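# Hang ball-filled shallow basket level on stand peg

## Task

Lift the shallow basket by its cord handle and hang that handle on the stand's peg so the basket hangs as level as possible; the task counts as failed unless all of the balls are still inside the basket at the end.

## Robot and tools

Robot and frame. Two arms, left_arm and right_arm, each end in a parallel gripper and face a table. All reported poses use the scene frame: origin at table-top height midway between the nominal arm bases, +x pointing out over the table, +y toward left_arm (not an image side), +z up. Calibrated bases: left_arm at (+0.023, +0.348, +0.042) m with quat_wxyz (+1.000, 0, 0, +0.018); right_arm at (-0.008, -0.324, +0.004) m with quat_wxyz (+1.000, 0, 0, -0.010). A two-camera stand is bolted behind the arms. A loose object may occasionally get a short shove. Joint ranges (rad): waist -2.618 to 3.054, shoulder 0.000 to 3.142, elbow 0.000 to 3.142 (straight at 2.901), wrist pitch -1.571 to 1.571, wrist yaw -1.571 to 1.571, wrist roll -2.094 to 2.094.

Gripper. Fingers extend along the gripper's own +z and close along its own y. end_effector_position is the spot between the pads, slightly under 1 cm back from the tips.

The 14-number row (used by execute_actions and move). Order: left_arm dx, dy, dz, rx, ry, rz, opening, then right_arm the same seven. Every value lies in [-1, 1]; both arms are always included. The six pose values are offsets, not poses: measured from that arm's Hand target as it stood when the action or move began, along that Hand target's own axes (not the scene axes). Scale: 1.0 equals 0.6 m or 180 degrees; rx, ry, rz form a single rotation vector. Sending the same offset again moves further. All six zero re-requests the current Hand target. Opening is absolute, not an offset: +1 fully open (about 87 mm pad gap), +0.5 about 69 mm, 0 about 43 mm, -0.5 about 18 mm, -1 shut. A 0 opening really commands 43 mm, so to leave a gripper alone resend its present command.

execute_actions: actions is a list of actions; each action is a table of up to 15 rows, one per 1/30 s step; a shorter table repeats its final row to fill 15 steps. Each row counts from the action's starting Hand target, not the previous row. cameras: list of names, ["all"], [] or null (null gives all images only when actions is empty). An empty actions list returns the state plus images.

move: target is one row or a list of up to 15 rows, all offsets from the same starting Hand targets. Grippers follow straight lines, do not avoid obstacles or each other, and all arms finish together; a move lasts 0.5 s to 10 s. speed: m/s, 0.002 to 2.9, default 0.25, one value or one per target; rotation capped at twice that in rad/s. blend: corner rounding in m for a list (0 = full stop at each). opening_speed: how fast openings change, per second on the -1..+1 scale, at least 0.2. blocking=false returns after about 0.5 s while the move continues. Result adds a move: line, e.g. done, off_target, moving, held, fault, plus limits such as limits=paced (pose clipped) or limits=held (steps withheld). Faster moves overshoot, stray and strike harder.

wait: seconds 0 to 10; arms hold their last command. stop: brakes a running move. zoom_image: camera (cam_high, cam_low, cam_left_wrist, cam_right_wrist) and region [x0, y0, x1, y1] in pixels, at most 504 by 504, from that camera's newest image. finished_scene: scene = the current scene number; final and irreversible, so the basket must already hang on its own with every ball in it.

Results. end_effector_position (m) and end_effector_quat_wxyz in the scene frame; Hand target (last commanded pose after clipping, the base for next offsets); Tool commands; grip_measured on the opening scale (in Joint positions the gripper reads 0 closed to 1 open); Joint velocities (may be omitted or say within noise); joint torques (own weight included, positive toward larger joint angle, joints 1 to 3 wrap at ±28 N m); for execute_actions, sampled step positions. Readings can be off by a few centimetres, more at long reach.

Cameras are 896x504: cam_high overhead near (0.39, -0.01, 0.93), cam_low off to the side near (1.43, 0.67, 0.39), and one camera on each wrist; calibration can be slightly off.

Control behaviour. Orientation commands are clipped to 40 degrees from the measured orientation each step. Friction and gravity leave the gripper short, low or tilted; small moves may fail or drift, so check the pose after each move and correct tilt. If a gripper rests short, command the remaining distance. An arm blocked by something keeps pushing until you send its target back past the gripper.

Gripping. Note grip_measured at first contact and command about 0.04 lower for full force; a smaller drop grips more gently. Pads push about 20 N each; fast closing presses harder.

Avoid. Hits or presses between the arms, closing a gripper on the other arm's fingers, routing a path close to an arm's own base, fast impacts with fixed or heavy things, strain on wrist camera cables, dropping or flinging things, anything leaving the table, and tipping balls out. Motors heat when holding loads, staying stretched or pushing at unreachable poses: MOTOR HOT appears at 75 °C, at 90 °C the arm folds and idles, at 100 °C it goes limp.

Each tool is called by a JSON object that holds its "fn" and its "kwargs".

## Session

{"fn": "execute_actions", "kwargs": {"actions": []}}

{"fn": "zoom_image", "kwargs": {"camera": "cam_high", "region": [330, 230, 630, 490]}}

Scene clock: 0.00 s.
left_arm: end_effector_position=(+0.3401, +0.1274, +0.1858) grip_measured=+1.000 end_effector_quat_wxyz=(+0.602, +0.105, +0.771, -0.178) | right_arm: end_effector_position=(+0.3466, -0.3145, +0.1091) grip_measured=+1.000 end_effector_quat_wxyz=(+0.592, +0.165, +0.788, +0.027)
Joint positions: left_arm=[-0.746 1.246 0.485 0.538 -0.281 -0.215 1] | right_arm=[0.141 1.179 0.358 0.509 0.268 0.337 1]
Joint velocities: within noise
Joint torques (N m): no reading
Heat: left arm: 23 °C; right arm: 25 °C.
Hand target: left_arm +0.3417, +0.1260, +0.1927; +0.608, +0.103, +0.766, -0.182 | right_arm +0.3479, -0.3142, +0.1122; +0.595, +0.165, +0.786, +0.028
Tool commands: left_gripper/opening=+1.0 right_gripper/opening=+1.0
camera_calibration:
cam_left_wrist: T_world_to_cam=[[-0.373483, -0.914933, 0.152997, 0.210823], [-0.84364, 0.266431, -0.46614, 0.364241], [0.385723, -0.30317, -0.871381, 0.214439], [0, 0, 0, 1]] pos_world=[0.303313, 0.160855, 0.324391]
cam_right_wrist: T_world_to_cam=[[-0.226313, -0.945932, -0.232368, -0.196178], [-0.877743, 0.301478, -0.372396, 0.459666], [0.422315, 0.119682, -0.898513, 0.132781], [0, 0, 0, 1]] pos_world=[0.302996, -0.340041, 0.244898]

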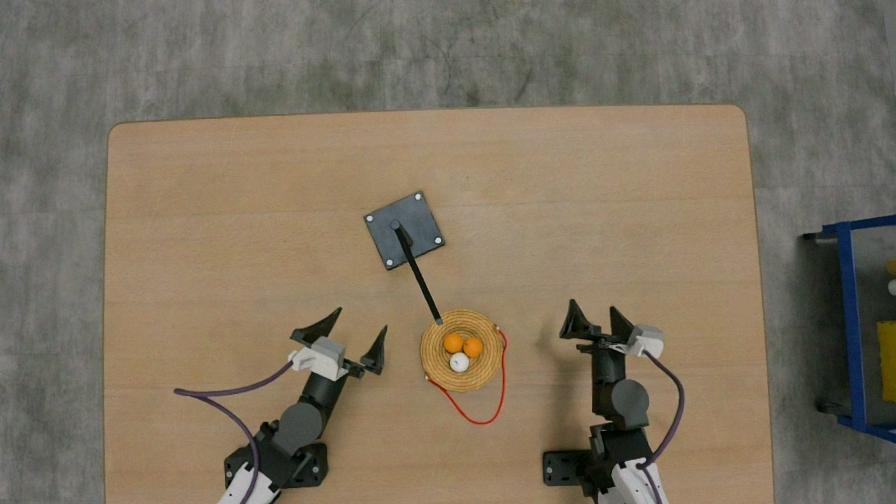

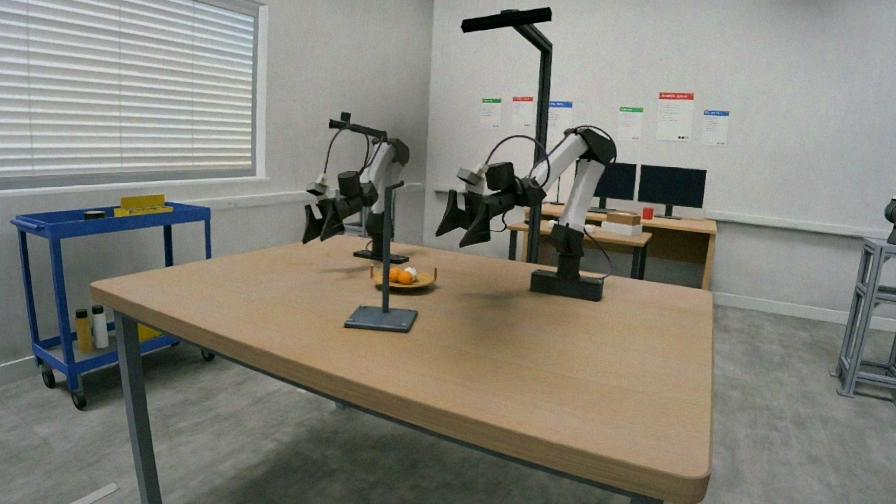

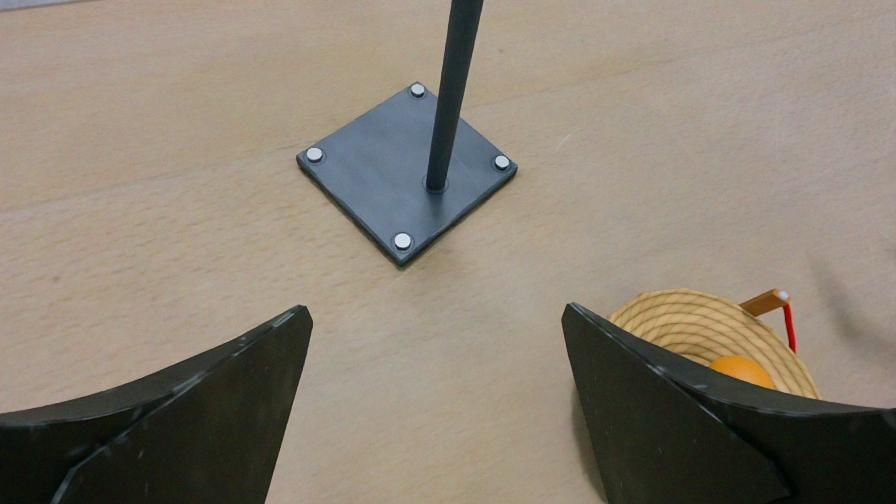

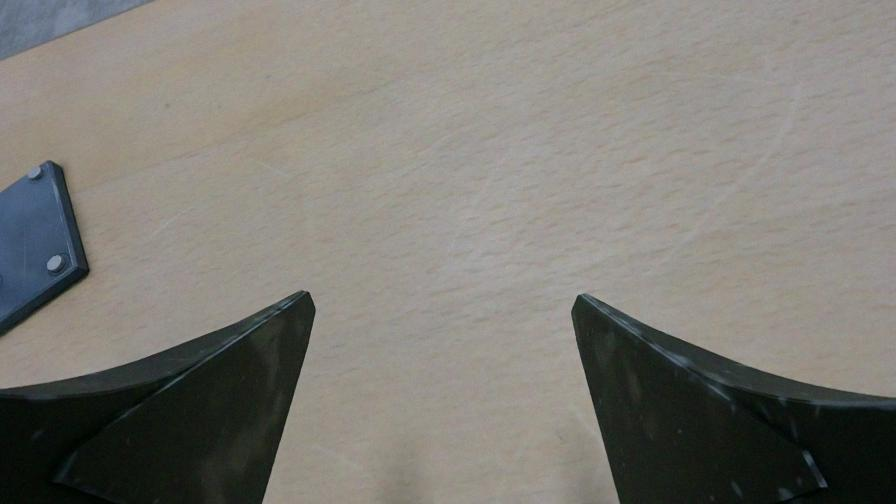

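Scaled by 1.680 from the camera's 896x504 image, which has a finer 1280x720 frame.

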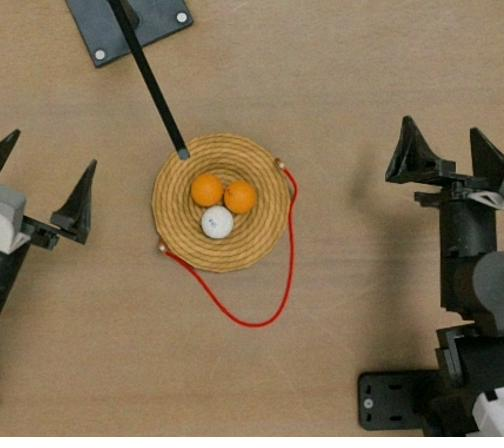

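{"fn": "move", "kwargs": {"target": [[0.042,-0.3135,-0.195,0.0349,0.3848,0.1099,0,-0.19,-0.2965,-0.167,0.1034,-0.015,0.1212,0],[0.277,-0.52,-0.13,0.0349,0.3848,0.1099,0,-0.19,-0.2965,-0.167,0.1034,-0.015,0.1212,0]], "speed": 0.25, "blend": [0.03,0], "cameras": ["cam_high","cam_left_wrist"]}}

Scene clock: 5.73 s.
left_arm: end_effector_position=(+0.1129, -0.1363, +0.0997) grip_measured=+0.000 end_effector_quat_wxyz=(+0.081, +0.346, +0.934, -0.035) | right_arm: end_effector_position=(+0.2384, -0.4999, +0.1970) grip_measured=+0.000 end_effector_quat_wxyz=(+0.559, +0.410, +0.721, +0.005)
Joint positions: left_arm=[-1.406 2.575 2.56 -1.409 -0.101 -0.654 0.5] | right_arm=[-0.836 0.826 0.642 -0.221 -0.322 0.392 0.5]
Joint torques (N m): left_arm=[-0.18 -11.34 6.8 0.67 -0.17 -0.3] | right_arm=[-0.5 -0.58 11.08 1.69 -0.11 0.07]
Heat: left arm: 24 °C; right arm: 26 °C.
Hand target: left_arm +0.1139, -0.1376, +0.0950; +0.082, +0.341, +0.936, -0.030 | right_arm +0.2403, -0.5005, +0.2042; +0.563, +0.404, +0.721, +0.009
Off the commanded pose: left_arm 0.005 m, 1 deg | right_arm 0.007 m, 1 deg.
move: done
camera_calibration:
cam_left_wrist: T_world_to_cam=[[-0.647819, -0.761751, 0.00809882, -0.0357643], [-0.586549, 0.505548, 0.632756, 0.0966581], [-0.486097, 0.405161, -0.774309, 0.332518], [0, 0, 0, 1]] pos_world=[0.195162, -0.210832, 0.1966]
Images, in order (width x height): cam_high 896x504, cam_left_wrist 896x504.

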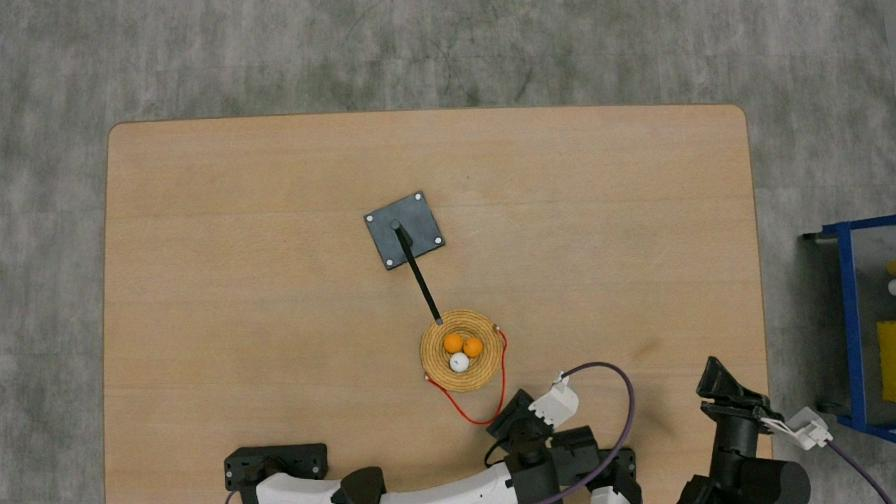

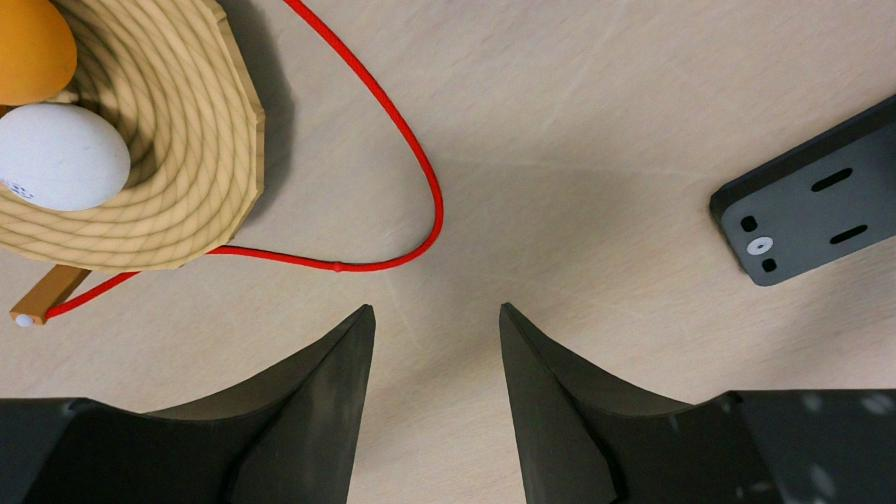

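{"fn": "move", "kwargs": {"target": [0.034,-0.003,0.0955,0,0,0,-0.2,0,0,0,0,0,0,0], "speed": 0.1, "cameras": ["cam_left_wrist"]}}

Scene clock: 7.97 s.
left_arm: end_effector_position=(+0.1053, -0.1204, +0.0197) grip_measured=-0.200 end_effector_quat_wxyz=(+0.061, +0.345, +0.936, -0.003) | right_arm: end_effector_position=(+0.2384, -0.4999, +0.1970) grip_measured=+0.000 end_effector_quat_wxyz=(+0.559, +0.410, +0.721, +0.005)
Joint positions: left_arm=[-1.415 2.558 2.206 -1.15 -0.102 -0.669 0.4] | right_arm=[-0.836 0.826 0.642 -0.221 -0.322 0.392 0.5]
Joint torques (N m): left_arm=[-0.81 -16.13 4.27 0.96 -0.17 -0.28] | right_arm=[-0.5 -0.58 11.07 1.69 -0.11 0.07]
Heat: left arm: 25 °C; right arm: 27 °C.
Hand target: left_arm +0.1049, -0.1325, +0.0350; +0.082, +0.341, +0.936, -0.030 | right_arm +0.2403, -0.5005, +0.2042; +0.563, +0.404, +0.721, +0.009
Off the commanded pose: left_arm 0.019 m, 4 deg | right_arm 0.007 m, 1 deg.
move: off_target (left_arm)
camera_calibration:
cam_left_wrist: T_world_to_cam=[[-0.642834, -0.765032, -0.0386119, -0.0279521], [-0.579675, 0.452895, 0.677394, 0.126756], [-0.500741, 0.457834, -0.734606, 0.267551], [0, 0, 0, 1]] pos_world=[0.189482, -0.201286, 0.109601]
Images, in order (width x height): cam_left_wrist 896x504.

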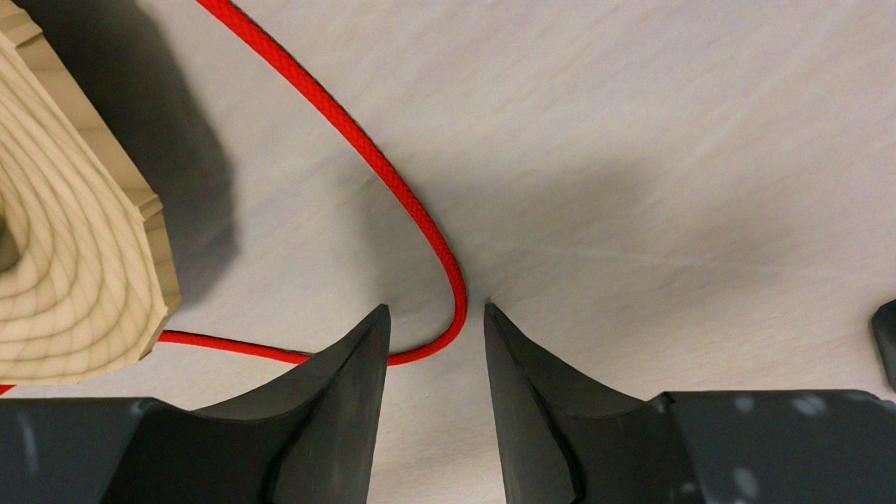

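{"fn": "move", "kwargs": {"target": [[0,0.0,-0.05,0,0,0,-0.2,0,0,0,0,0,0,0],[-0.022,-0.008,-0.05,0,0,0,-0.2,0,0,0,0,0,0,0],[-0.022,-0.008,0.012,0,0,0,-0.2,0,0,0,0,0,0,0]], "speed": 0.05, "cameras": ["cam_left_wrist"]}}

Scene clock: 11.43 s.
left_arm: end_effector_position=(+0.1069, -0.1450, +0.0399) grip_measured=-0.200 end_effector_quat_wxyz=(+0.080, +0.343, +0.936, -0.034) | right_arm: end_effector_position=(+0.2384, -0.4999, +0.1970) grip_measured=+0.000 end_effector_quat_wxyz=(+0.559, +0.410, +0.721, +0.005)
Joint positions: left_arm=[-1.421 2.59 2.349 -1.189 -0.102 -0.676 0.4] | right_arm=[-0.836 0.826 0.642 -0.221 -0.322 0.392 0.5]
Joint torques (N m): left_arm=[0.61 -11.82 4.97 0.91 -0.17 -0.08] | right_arm=[-0.5 -0.58 11.07 1.69 -0.11 0.06]
Heat: left arm: 27 °C; right arm: 28 °C.
Hand target: left_arm +0.1127, -0.1454, +0.0303; +0.082, +0.341, +0.936, -0.030 | right_arm +0.2403, -0.5005, +0.2042; +0.563, +0.404, +0.721, +0.009
Off the commanded pose: left_arm 0.011 m, 1 deg | right_arm 0.007 m, 1 deg.
move: off_target (left_arm)
camera_calibration:
cam_left_wrist: T_world_to_cam=[[-0.641825, -0.766812, 0.00775061, -0.0471599], [-0.588628, 0.499112, 0.635928, 0.134458], [-0.491505, 0.403592, -0.77171, 0.287071], [0, 0, 0, 1]] pos_world=[0.189974, -0.219132, 0.136396]
Images, in order (width x height): cam_left_wrist 896x504.

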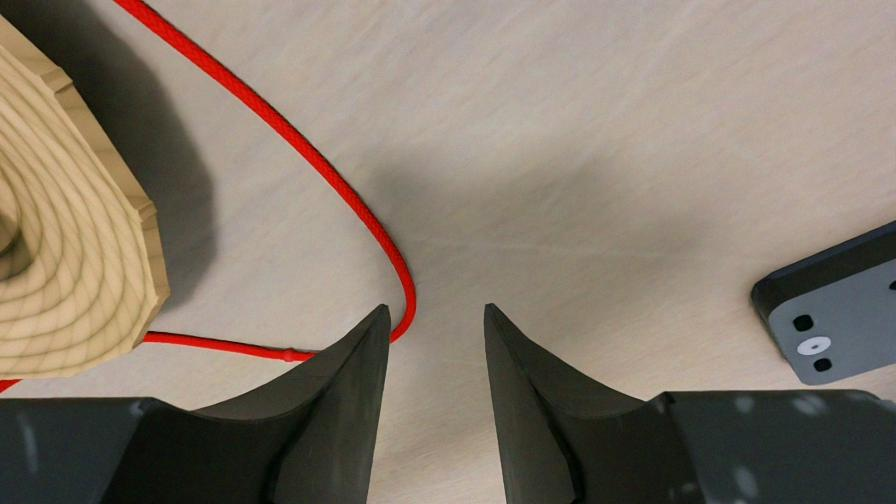

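{"fn": "move", "kwargs": {"target": [[0,0.013,0.0,0,0,0,-0.2,0,0,0,0,0,0,0],[0,0.013,0.028,0,0,0,-0.2,0,0,0,0,0,0,0]], "speed": 0.04, "cameras": ["cam_left_wrist"]}}

Scene clock: 13.07 s.
left_arm: end_effector_position=(+0.1146, -0.1381, +0.0202) grip_measured=-0.200 end_effector_quat_wxyz=(+0.076, +0.341, +0.937, -0.026) | right_arm: end_effector_position=(+0.2384, -0.4999, +0.1970) grip_measured=+0.000 end_effector_quat_wxyz=(+0.559, +0.410, +0.721, +0.005)
Joint positions: left_arm=[-1.403 2.59 2.271 -1.128 -0.102 -0.664 0.4] | right_arm=[-0.836 0.826 0.642 -0.221 -0.322 0.392 0.5]
Joint torques (N m): left_arm=[0.54 -12.45 4.34 1.02 -0.17 0.02] | right_arm=[-0.51 -0.61 11.06 1.69 -0.11 0.06]
Heat: left arm: 29 °C; right arm: 29 °C.
Hand target: left_arm +0.1200, -0.1412, +0.0137; +0.082, +0.341, +0.936, -0.030 | right_arm +0.2403, -0.5005, +0.2042; +0.563, +0.404, +0.721, +0.009
Off the commanded pose: left_arm 0.009 m, 1 deg | right_arm 0.007 m, 1 deg.
move: done
camera_calibration:
cam_left_wrist: T_world_to_cam=[[-0.637602, -0.770349, -0.00503206, -0.037499], [-0.590021, 0.484128, 0.646139, 0.146021], [-0.495316, 0.414949, -0.763203, 0.274646], [0, 0, 0, 1]] pos_world=[0.198283, -0.213544, 0.115072]
Images, in order (width x height): cam_left_wrist 896x504.

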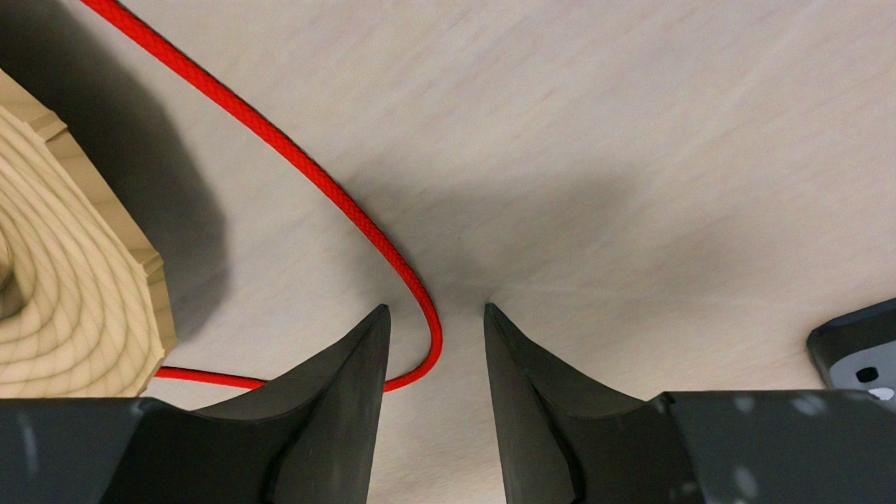

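{"fn": "move", "kwargs": {"target": [0,0,0,0,0,0,-1,0,0,0,0,0,0,0], "opening_speed": 0.7, "cameras": ["cam_left_wrist"]}}

Scene clock: 14.57 s.
left_arm: end_effector_position=(+0.1152, -0.1423, +0.0202) grip_measured=-0.902 end_effector_quat_wxyz=(+0.079, +0.340, +0.936, -0.033) | right_arm: end_effector_position=(+0.2384, -0.4999, +0.1970) grip_measured=+0.000 end_effector_quat_wxyz=(+0.559, +0.410, +0.721, +0.005)
Joint positions: left_arm=[-1.403 2.59 2.271 -1.112 -0.1 -0.664 0.049] | right_arm=[-0.836 0.826 0.642 -0.221 -0.322 0.392 0.5]
Joint torques (N m): left_arm=[0.44 -12.7 4.27 0.9 -0.17 -0.05] | right_arm=[-0.5 -0.59 11.07 1.69 -0.11 0.07]
Heat: left arm: 30 °C; right arm: 29 °C.
Hand target: left_arm +0.1200, -0.1411, +0.0137; +0.082, +0.341, +0.936, -0.030 | right_arm +0.2403, -0.5005, +0.2042; +0.563, +0.404, +0.721, +0.009
Off the commanded pose: left_arm 0.008 m, 0 deg | right_arm 0.007 m, 1 deg.
move: done
camera_calibration:
cam_left_wrist: T_world_to_cam=[[-0.638093, -0.769928, 0.00691796, -0.0405115], [-0.590675, 0.495258, 0.637042, 0.150235], [-0.493903, 0.402406, -0.770798, 0.274935], [0, 0, 0, 1]] pos_world=[0.198681, -0.216231, 0.116494]
Images, in order (width x height): cam_left_wrist 896x504.

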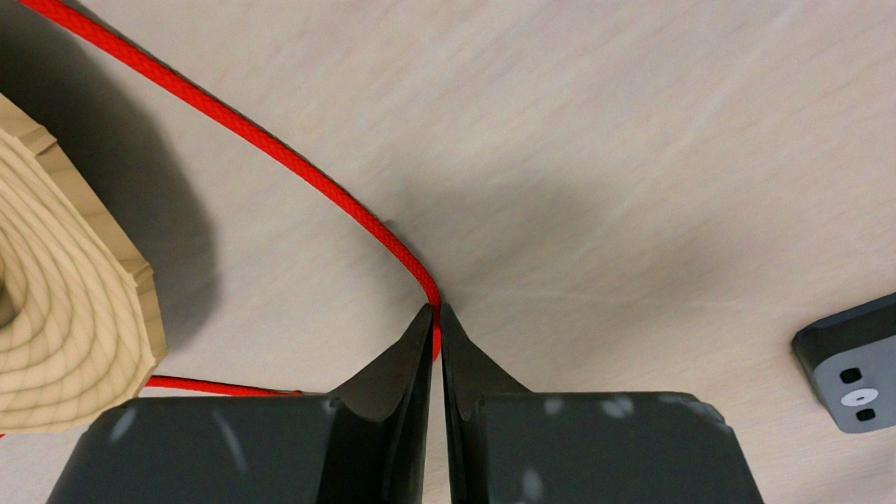

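{"fn": "move", "kwargs": {"target": [[-0.059,0.07,-0.169,0,0,0,-1,0,0,0,0,0,0,0],[-0.127,0.184,-0.292,0,0,0,-1,0,0,0,0,0,0,0],[-0.166,0.2415,-0.404,0,0,0,-1,0,0,0,0,0,0,0]], "speed": [0.1,0.1,0.05], "blend": [0.02,0.02,0], "cameras": ["cam_low","cam_left_wrist"]}}

{"fn": "zoom_image", "kwargs": {"camera": "cam_low", "region": [340, 150, 500, 310]}}

Scene clock: 19.13 s.
left_arm: end_effector_position=(+0.2563, -0.0703, +0.2419) grip_measured=-0.902 end_effector_quat_wxyz=(+0.176, +0.329, +0.921, -0.110) | right_arm: end_effector_position=(+0.2384, -0.4999, +0.1970) grip_measured=+0.000 end_effector_quat_wxyz=(+0.559, +0.410, +0.721, +0.005)
Joint positions: left_arm=[-1.089 2.382 2.777 -1.552 -0.062 -0.355 0.049] | right_arm=[-0.836 0.826 0.642 -0.221 -0.322 0.392 0.5]
Joint torques (N m): left_arm=[0.32 -15.19 6.06 1.17 0 -0.07] | right_arm=[-0.5 -0.58 11.07 1.69 -0.11 0.07]
Heat: left arm: 33 °C; right arm: 31 °C.
Hand target: left_arm +0.2562, -0.0662, +0.2695; +0.082, +0.341, +0.936, -0.030 | right_arm +0.2403, -0.5005, +0.2042; +0.563, +0.404, +0.721, +0.009
Off the commanded pose: left_arm 0.028 m, 14 deg | right_arm 0.007 m, 1 deg.
joint sent to its limit (left arm) — joint 4 (wrist pitch), lower limit. The joint targets are off in orientation, not in position.
move: off_target (left_arm)
camera_calibration:
cam_left_wrist: T_world_to_cam=[[-0.639866, -0.763569, 0.086802, 0.0850025], [-0.664582, 0.606527, 0.436412, 0.132058], [-0.385878, 0.221558, -0.89555, 0.476342], [0, 0, 0, 1]] pos_world=[0.325964, -0.120729, 0.361578]
Images, in order (width x height): cam_low 896x504, cam_left_wrist 896x504.

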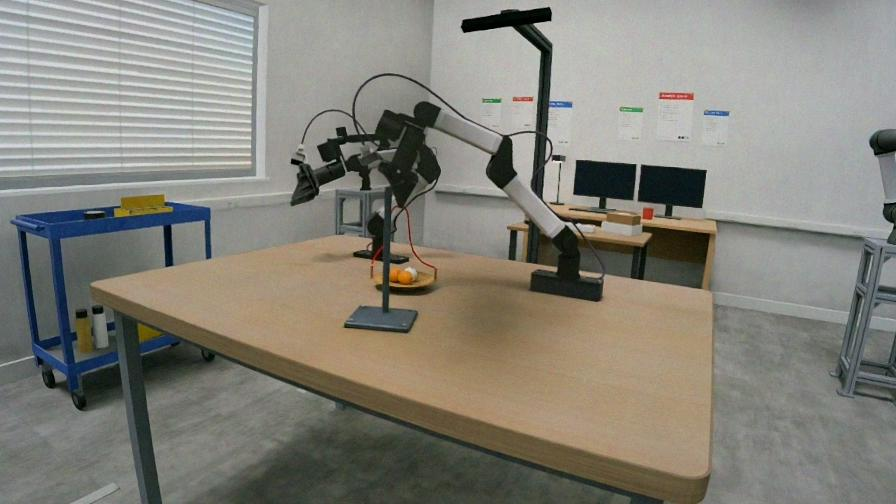

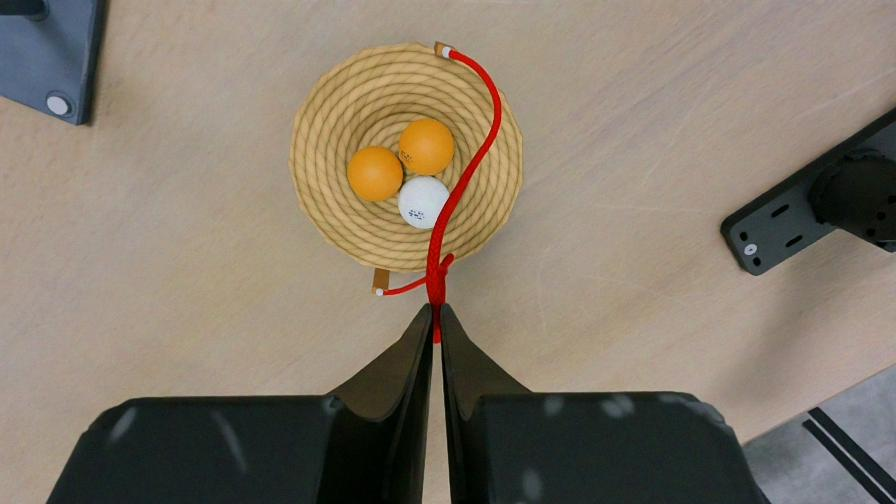

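Scaled by 3.150 from the camera's 896x504 image, which has a finer 1280x720 frame.

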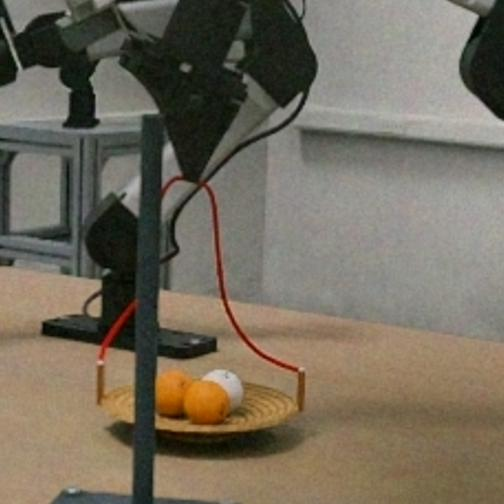

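Reference on-table zoom for level, then lift.

{"fn": "zoom_image", "kwargs": {"camera": "cam_low", "region": [360, 250, 445, 300]}}

{"fn": "move", "kwargs": {"target": [0,0,-0.06,0,0,0,-1,0,0,0,0,0,0,0], "speed": 0.03, "cameras": ["cam_low","cam_left_wrist"]}}

{"fn": "zoom_image", "kwargs": {"camera": "cam_low", "region": [340, 150, 500, 310]}}

Scaled by 5.929 from the camera's 896x504 image, which has a finer 1280x720 frame.

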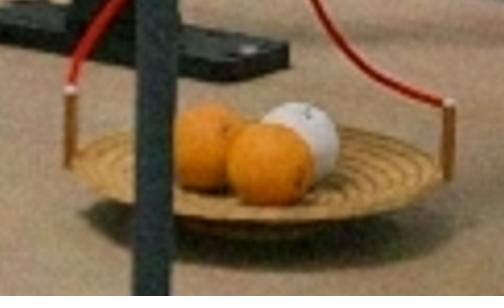

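Scene clock: 24.67 s.
left_arm: end_effector_position=(+0.2544, -0.0668, +0.2741) grip_measured=-0.903 end_effector_quat_wxyz=(+0.205, +0.325, +0.913, -0.135) | right_arm: end_effector_position=(+0.2384, -0.4999, +0.1970) grip_measured=+0.000 end_effector_quat_wxyz=(+0.559, +0.410, +0.721, +0.005)
Joint positions: left_arm=[-1.089 2.326 2.801 -1.553 -0.062 -0.355 0.049] | right_arm=[-0.836 0.826 0.642 -0.221 -0.322 0.392 0.5]
Joint torques (N m): left_arm=[0.12 -15.23 6.46 1.3 0 -0.04] | right_arm=[-0.51 -0.57 11.07 1.69 -0.11 0.06]
Heat: left arm: 37 °C; right arm: 32 °C.
Hand target: left_arm +0.2514, -0.0622, +0.3049; +0.082, +0.341, +0.936, -0.030 | right_arm +0.2403, -0.5005, +0.2042; +0.563, +0.404, +0.721, +0.009
Off the commanded pose: left_arm 0.031 m, 19 deg | right_arm 0.007 m, 1 deg.
joint sent to its limit (left arm) — joint 4 (wrist pitch), lower limit. The joint targets are off in orientation, not in position.
move: off_target (left_arm)
camera_calibration:
cam_left_wrist: T_world_to_cam=[[-0.644078, -0.756423, 0.113964, 0.0777404], [-0.680179, 0.634474, 0.367151, 0.139361], [-0.350029, 0.158958, -0.923153, 0.497839], [0, 0, 0, 1]] pos_world=[0.319119, -0.108752, 0.399556]
Images, in order (width x height): cam_low 896x504, cam_left_wrist 896x504.

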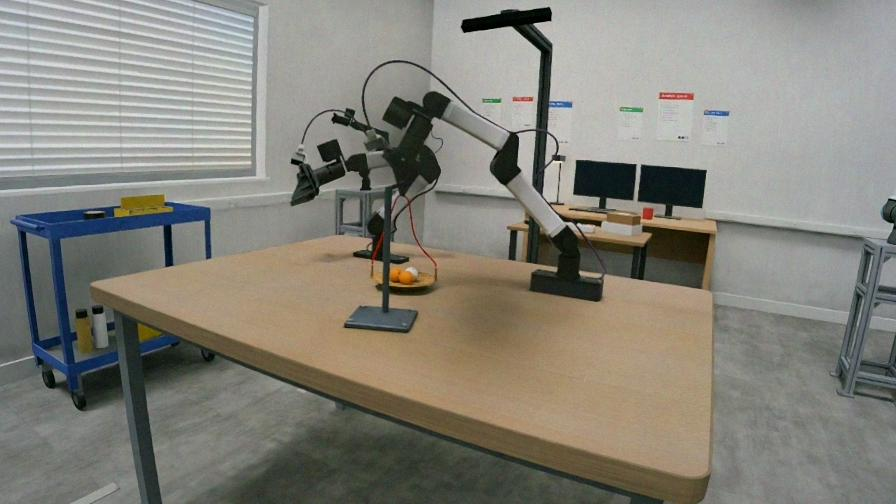

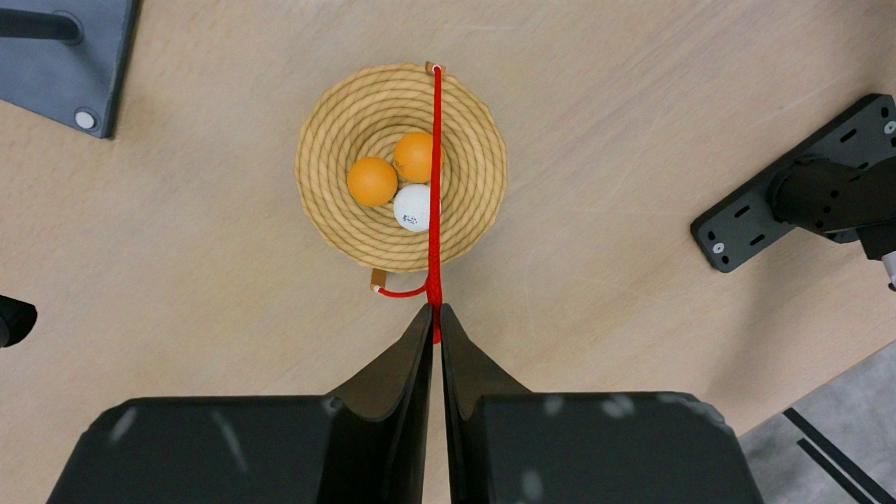

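Scaled by 3.150 from the camera's 896x504 image, which has a finer 1280x720 frame.

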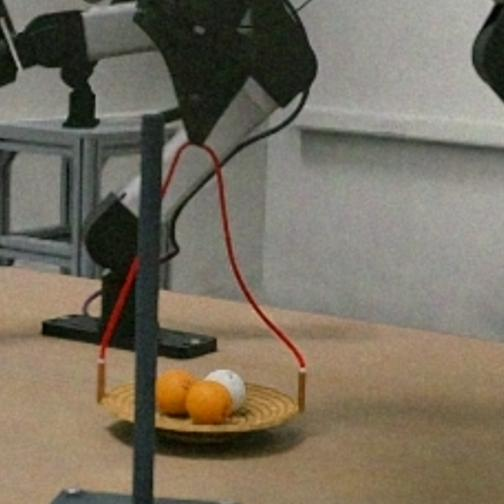

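{"fn": "move", "kwargs": {"target": [-0.0255,0.017,-0.182,0.0187,-0.333,0.0224,-1,0,0,0,0,0,0,0], "speed": 0.05, "cameras": ["all"]}}

{"fn": "zoom_image", "kwargs": {"camera": "cam_low", "region": [340, 110, 500, 290]}}

Scene clock: 32.67 s.
left_arm: end_effector_position=(+0.2565, -0.0544, +0.3851) grip_measured=-0.903 end_effector_quat_wxyz=(+0.497, +0.329, +0.778, -0.198) | right_arm: end_effector_position=(+0.2384, -0.4999, +0.1970) grip_measured=+0.000 end_effector_quat_wxyz=(+0.559, +0.410, +0.721, +0.005)
Joint positions: left_arm=[-1.194 1.649 1.875 -0.697 -0.341 -0.148 0.048] | right_arm=[-0.836 0.826 0.642 -0.221 -0.322 0.392 0.5]
Joint torques (N m): left_arm=[-0.79 -10.63 5.55 2.51 -0.26 -0.04] | right_arm=[-0.51 -0.59 11.07 1.7 -0.11 0.07]
Heat: left arm: 39 °C; right arm: 34 °C.
Hand target: left_arm +0.2550, -0.0519, +0.4151; +0.529, +0.314, +0.757, -0.219 | right_arm +0.2403, -0.5005, +0.2042; +0.563, +0.404, +0.721, +0.009
Off the commanded pose: left_arm 0.030 m, 5 deg | right_arm 0.007 m, 1 deg.
move: off_target (left_arm)
camera_calibration:
cam_left_wrist: T_world_to_cam=[[-0.705485, -0.70857, -0.0148211, 0.143792], [-0.680948, 0.683484, -0.262983, 0.337701], [0.196472, -0.175438, -0.964687, 0.456713], [0, 0, 0, 1]] pos_world=[0.241668, -0.0488011, 0.531525]
cam_right_wrist: T_world_to_cam=[[-0.58473, -0.667298, -0.461308, -0.105714], [-0.645012, 0.727306, -0.23449, 0.583566], [0.491987, 0.160436, -0.855692, 0.274929], [0, 0, 0, 1]] pos_world=[0.179331, -0.539083, 0.323328]

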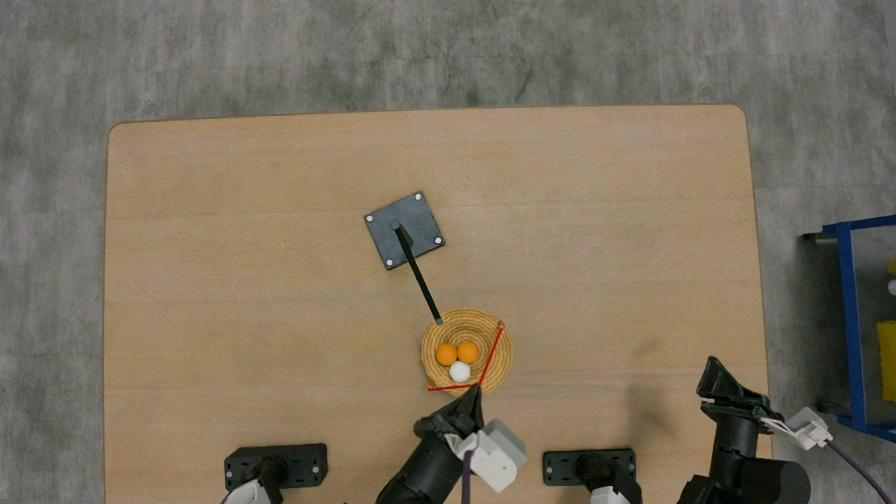

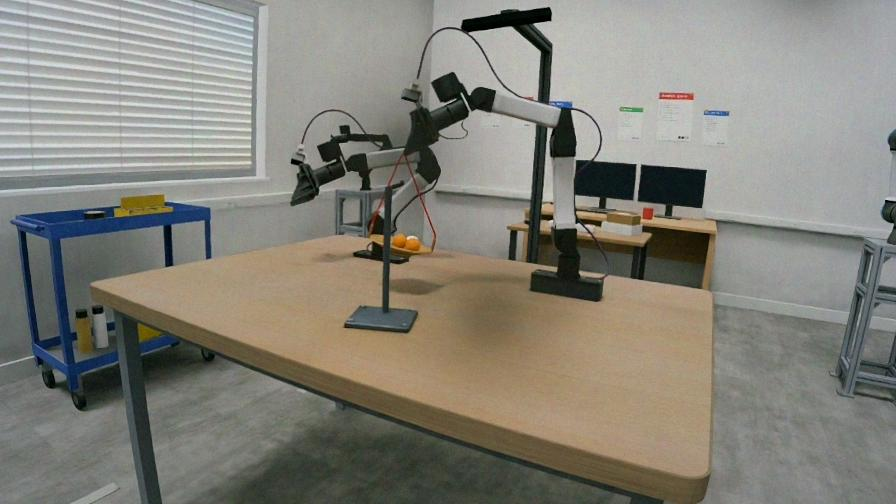

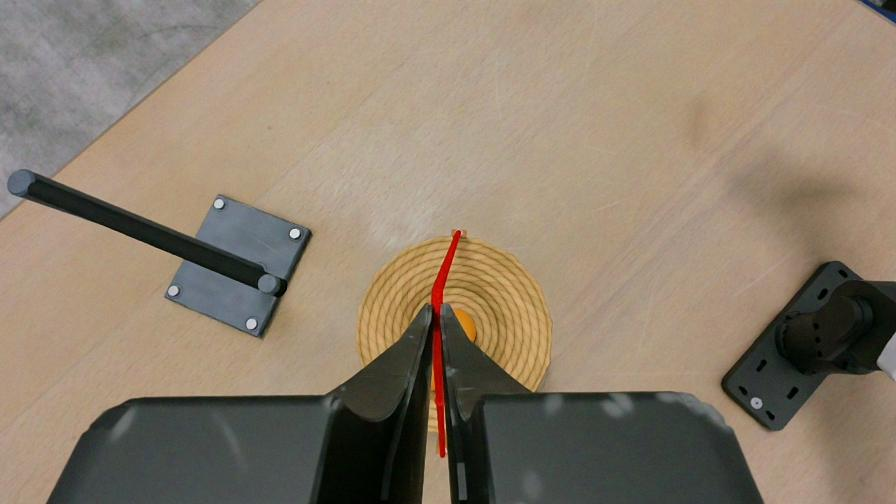

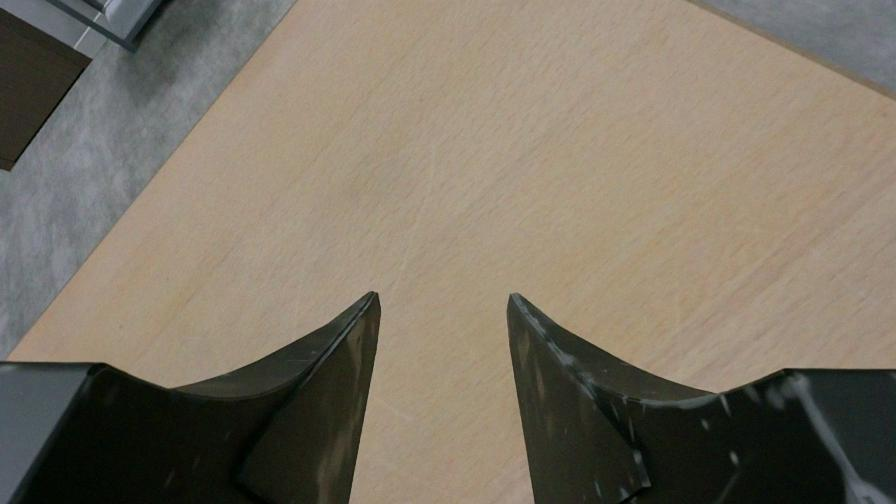

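Scaled by 2.800 from the camera's 896x504 image, which has a finer 1280x720 frame.

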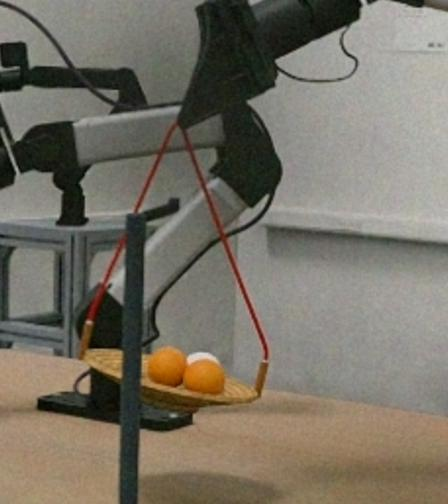

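{"fn": "move", "kwargs": {"target": [-0.014,0.1025,0.0377,0,0,0,-1,0,0,0,0,0,0,0], "speed": 0.05, "cameras": ["cam_left_wrist"]}}

Scene clock: 35.27 s.
left_arm: end_effector_position=(+0.3125, -0.0239, +0.3861) grip_measured=-0.903 end_effector_quat_wxyz=(+0.497, +0.324, +0.780, -0.199) | right_arm: end_effector_position=(+0.2384, -0.4999, +0.1970) grip_measured=+0.000 end_effector_quat_wxyz=(+0.559, +0.410, +0.721, +0.005)
Joint positions: left_arm=[-1.002 1.647 1.87 -0.672 -0.173 -0.071 0.048] | right_arm=[-0.836 0.826 0.642 -0.221 -0.322 0.392 0.5]
Joint torques (N m): left_arm=[0.39 -8.94 6.86 2.63 -0.02 -0.04] | right_arm=[-0.5 -0.59 11.08 1.69 -0.11 0.06]
Heat: left arm: 39 °C; right arm: 34 °C.
Hand target: left_arm +0.3156, -0.0255, +0.4154; +0.530, +0.314, +0.757, -0.220 | right_arm +0.2403, -0.5005, +0.2042; +0.563, +0.404, +0.721, +0.009
Off the commanded pose: left_arm 0.029 m, 5 deg | right_arm 0.007 m, 1 deg.
move: off_target (left_arm)
camera_calibration:
cam_left_wrist: T_world_to_cam=[[-0.69985, -0.714258, -0.00672815, 0.199907], [-0.687783, 0.676392, -0.263529, 0.357419], [0.192778, -0.179803, -0.964628, 0.453124], [0, 0, 0, 1]] pos_world=[0.298379, -0.0174972, 0.532631]
Images, in order (width x height): cam_left_wrist 896x504.

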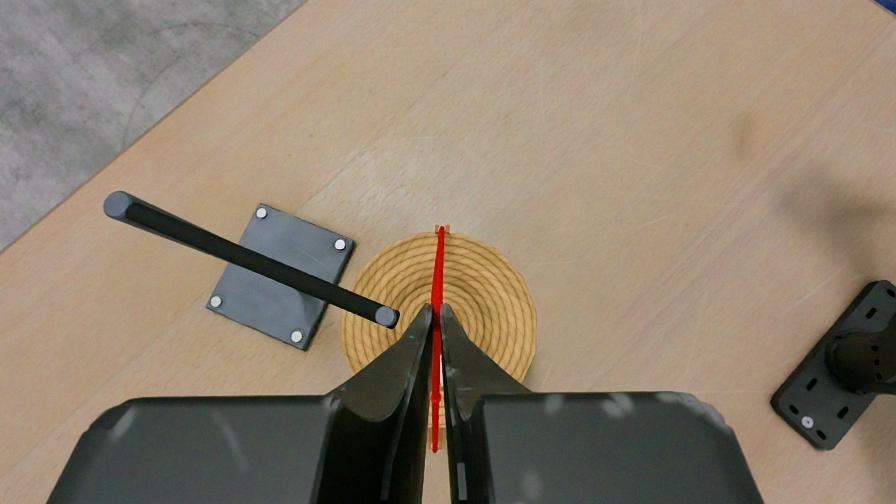

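{"fn": "move", "kwargs": {"target": [-0.0175,0.1055,0.048,0,0,0,-1,0,0,0,0,0,0,0], "speed": 0.04, "cameras": ["cam_left_wrist","cam_high"]}}

Scene clock: 37.83 s.
left_arm: end_effector_position=(+0.3747, +0.0028, +0.3941) grip_measured=-0.903 end_effector_quat_wxyz=(+0.502, +0.316, +0.777, -0.209) | right_arm: end_effector_position=(+0.2384, -0.4999, +0.1970) grip_measured=+0.000 end_effector_quat_wxyz=(+0.559, +0.410, +0.721, +0.005)
Joint positions: left_arm=[-0.807 1.72 1.966 -0.666 0.008 -0.004 0.048] | right_arm=[-0.836 0.826 0.642 -0.221 -0.322 0.392 0.5]
Joint torques (N m): left_arm=[0.29 -7.24 8.09 2.56 0.03 -0.01] | right_arm=[-0.51 -0.59 11.1 1.69 -0.11 0.06]
Heat: left arm: 38 °C; right arm: 34 °C.
Hand target: left_arm +0.3820, -0.0024, +0.4154; +0.530, +0.314, +0.757, -0.220 | right_arm +0.2403, -0.5005, +0.2042; +0.563, +0.404, +0.721, +0.009
Off the commanded pose: left_arm 0.023 m, 4 deg | right_arm 0.007 m, 1 deg.
move: off_target (left_arm)
camera_calibration:
cam_left_wrist: T_world_to_cam=[[-0.698516, -0.715504, 0.0113766, 0.254984], [-0.688321, 0.667461, -0.284094, 0.392658], [0.195677, -0.206275, -0.958729, 0.450276], [0, 0, 0, 1]] pos_world=[0.360277, 0.0132391, 0.540343]
Images, in order (width x height): cam_high 896x504, cam_left_wrist 896x504.

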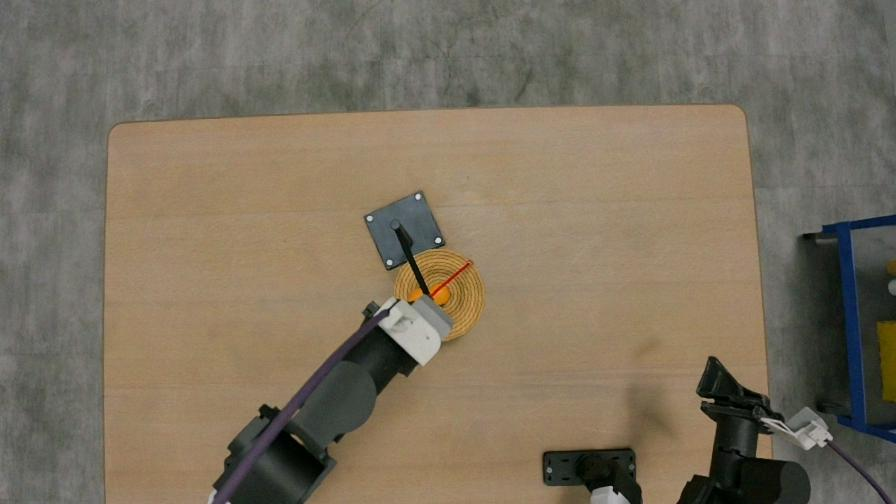

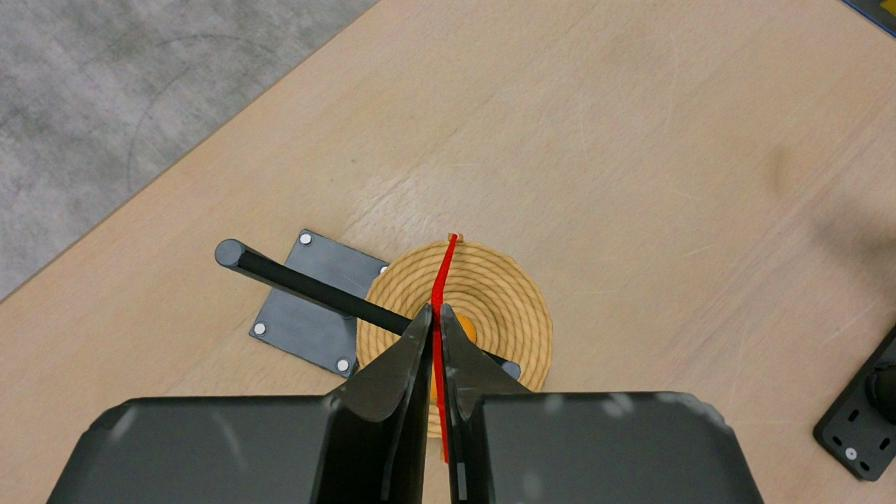

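{"fn": "move", "kwargs": {"target": [0.065,-0.006,0.04,0,0,0,-1,0,0,0,0,0,0,0], "speed": 0.03, "cameras": ["cam_left_wrist","cam_low"]}}

{"fn": "zoom_image", "kwargs": {"camera": "cam_low", "region": [350, 140, 480, 290]}}

Scene clock: 39.93 s.
left_arm: end_effector_position=(+0.3862, -0.0085, +0.3413) grip_measured=-0.903 end_effector_quat_wxyz=(+0.493, +0.319, +0.783, -0.206) | right_arm: end_effector_position=(+0.2384, -0.4999, +0.1970) grip_measured=+0.000 end_effector_quat_wxyz=(+0.559, +0.410, +0.721, +0.005)
Joint positions: left_arm=[-0.807 1.72 1.761 -0.484 0.009 -0.004 0.048] | right_arm=[-0.836 0.826 0.642 -0.221 -0.322 0.392 0.5]
Joint torques (N m): left_arm=[-0.54 -10.95 5.85 2.68 -0.03 -0.05] | right_arm=[-0.53 -0.59 11.08 1.69 -0.11 0.06]
Heat: left arm: 38 °C; right arm: 35 °C.
Hand target: left_arm +0.3860, -0.0115, +0.3705; +0.530, +0.314, +0.757, -0.220 | right_arm +0.2403, -0.5005, +0.2042; +0.563, +0.404, +0.721, +0.009
Off the commanded pose: left_arm 0.029 m, 5 deg | right_arm 0.007 m, 1 deg.
move: off_target (left_arm)
camera_calibration:
cam_left_wrist: T_world_to_cam=[[-0.698803, -0.715219, 0.0116526, 0.255462], [-0.692403, 0.672242, -0.262047, 0.387148], [0.179588, -0.191188, -0.964985, 0.403602], [0, 0, 0, 1]] pos_world=[0.374099, -0.000381763, 0.487944]
Images, in order (width x height): cam_low 896x504, cam_left_wrist 896x504.

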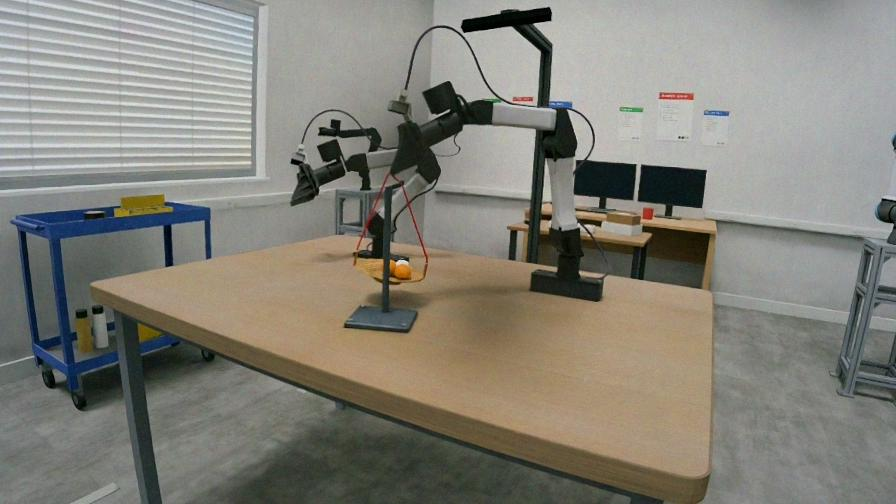

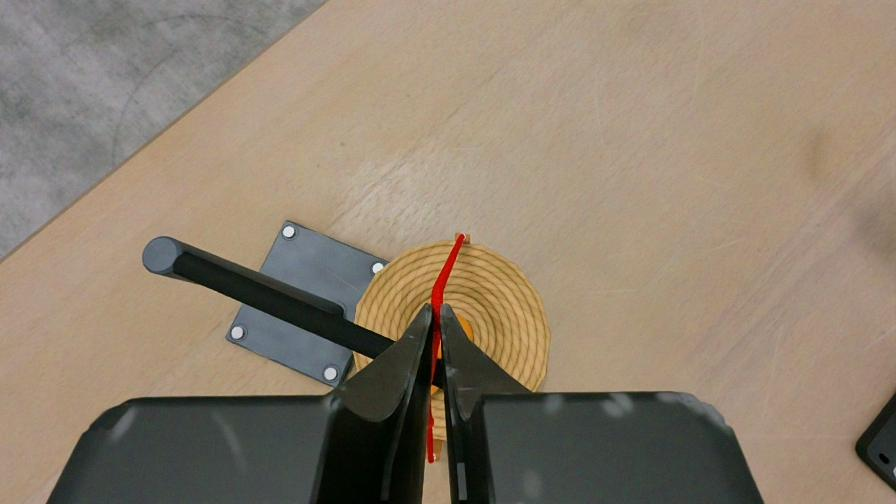

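Scaled by 3.360 from the camera's 896x504 image, which has a finer 1280x720 frame.

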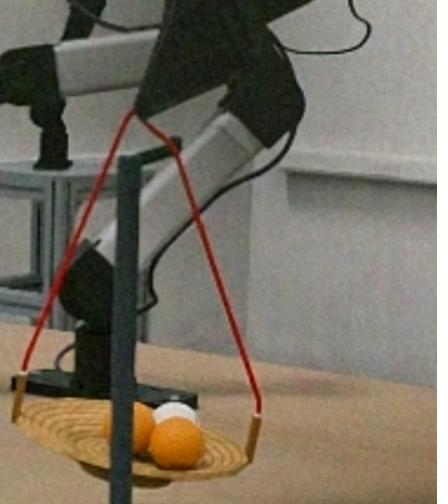

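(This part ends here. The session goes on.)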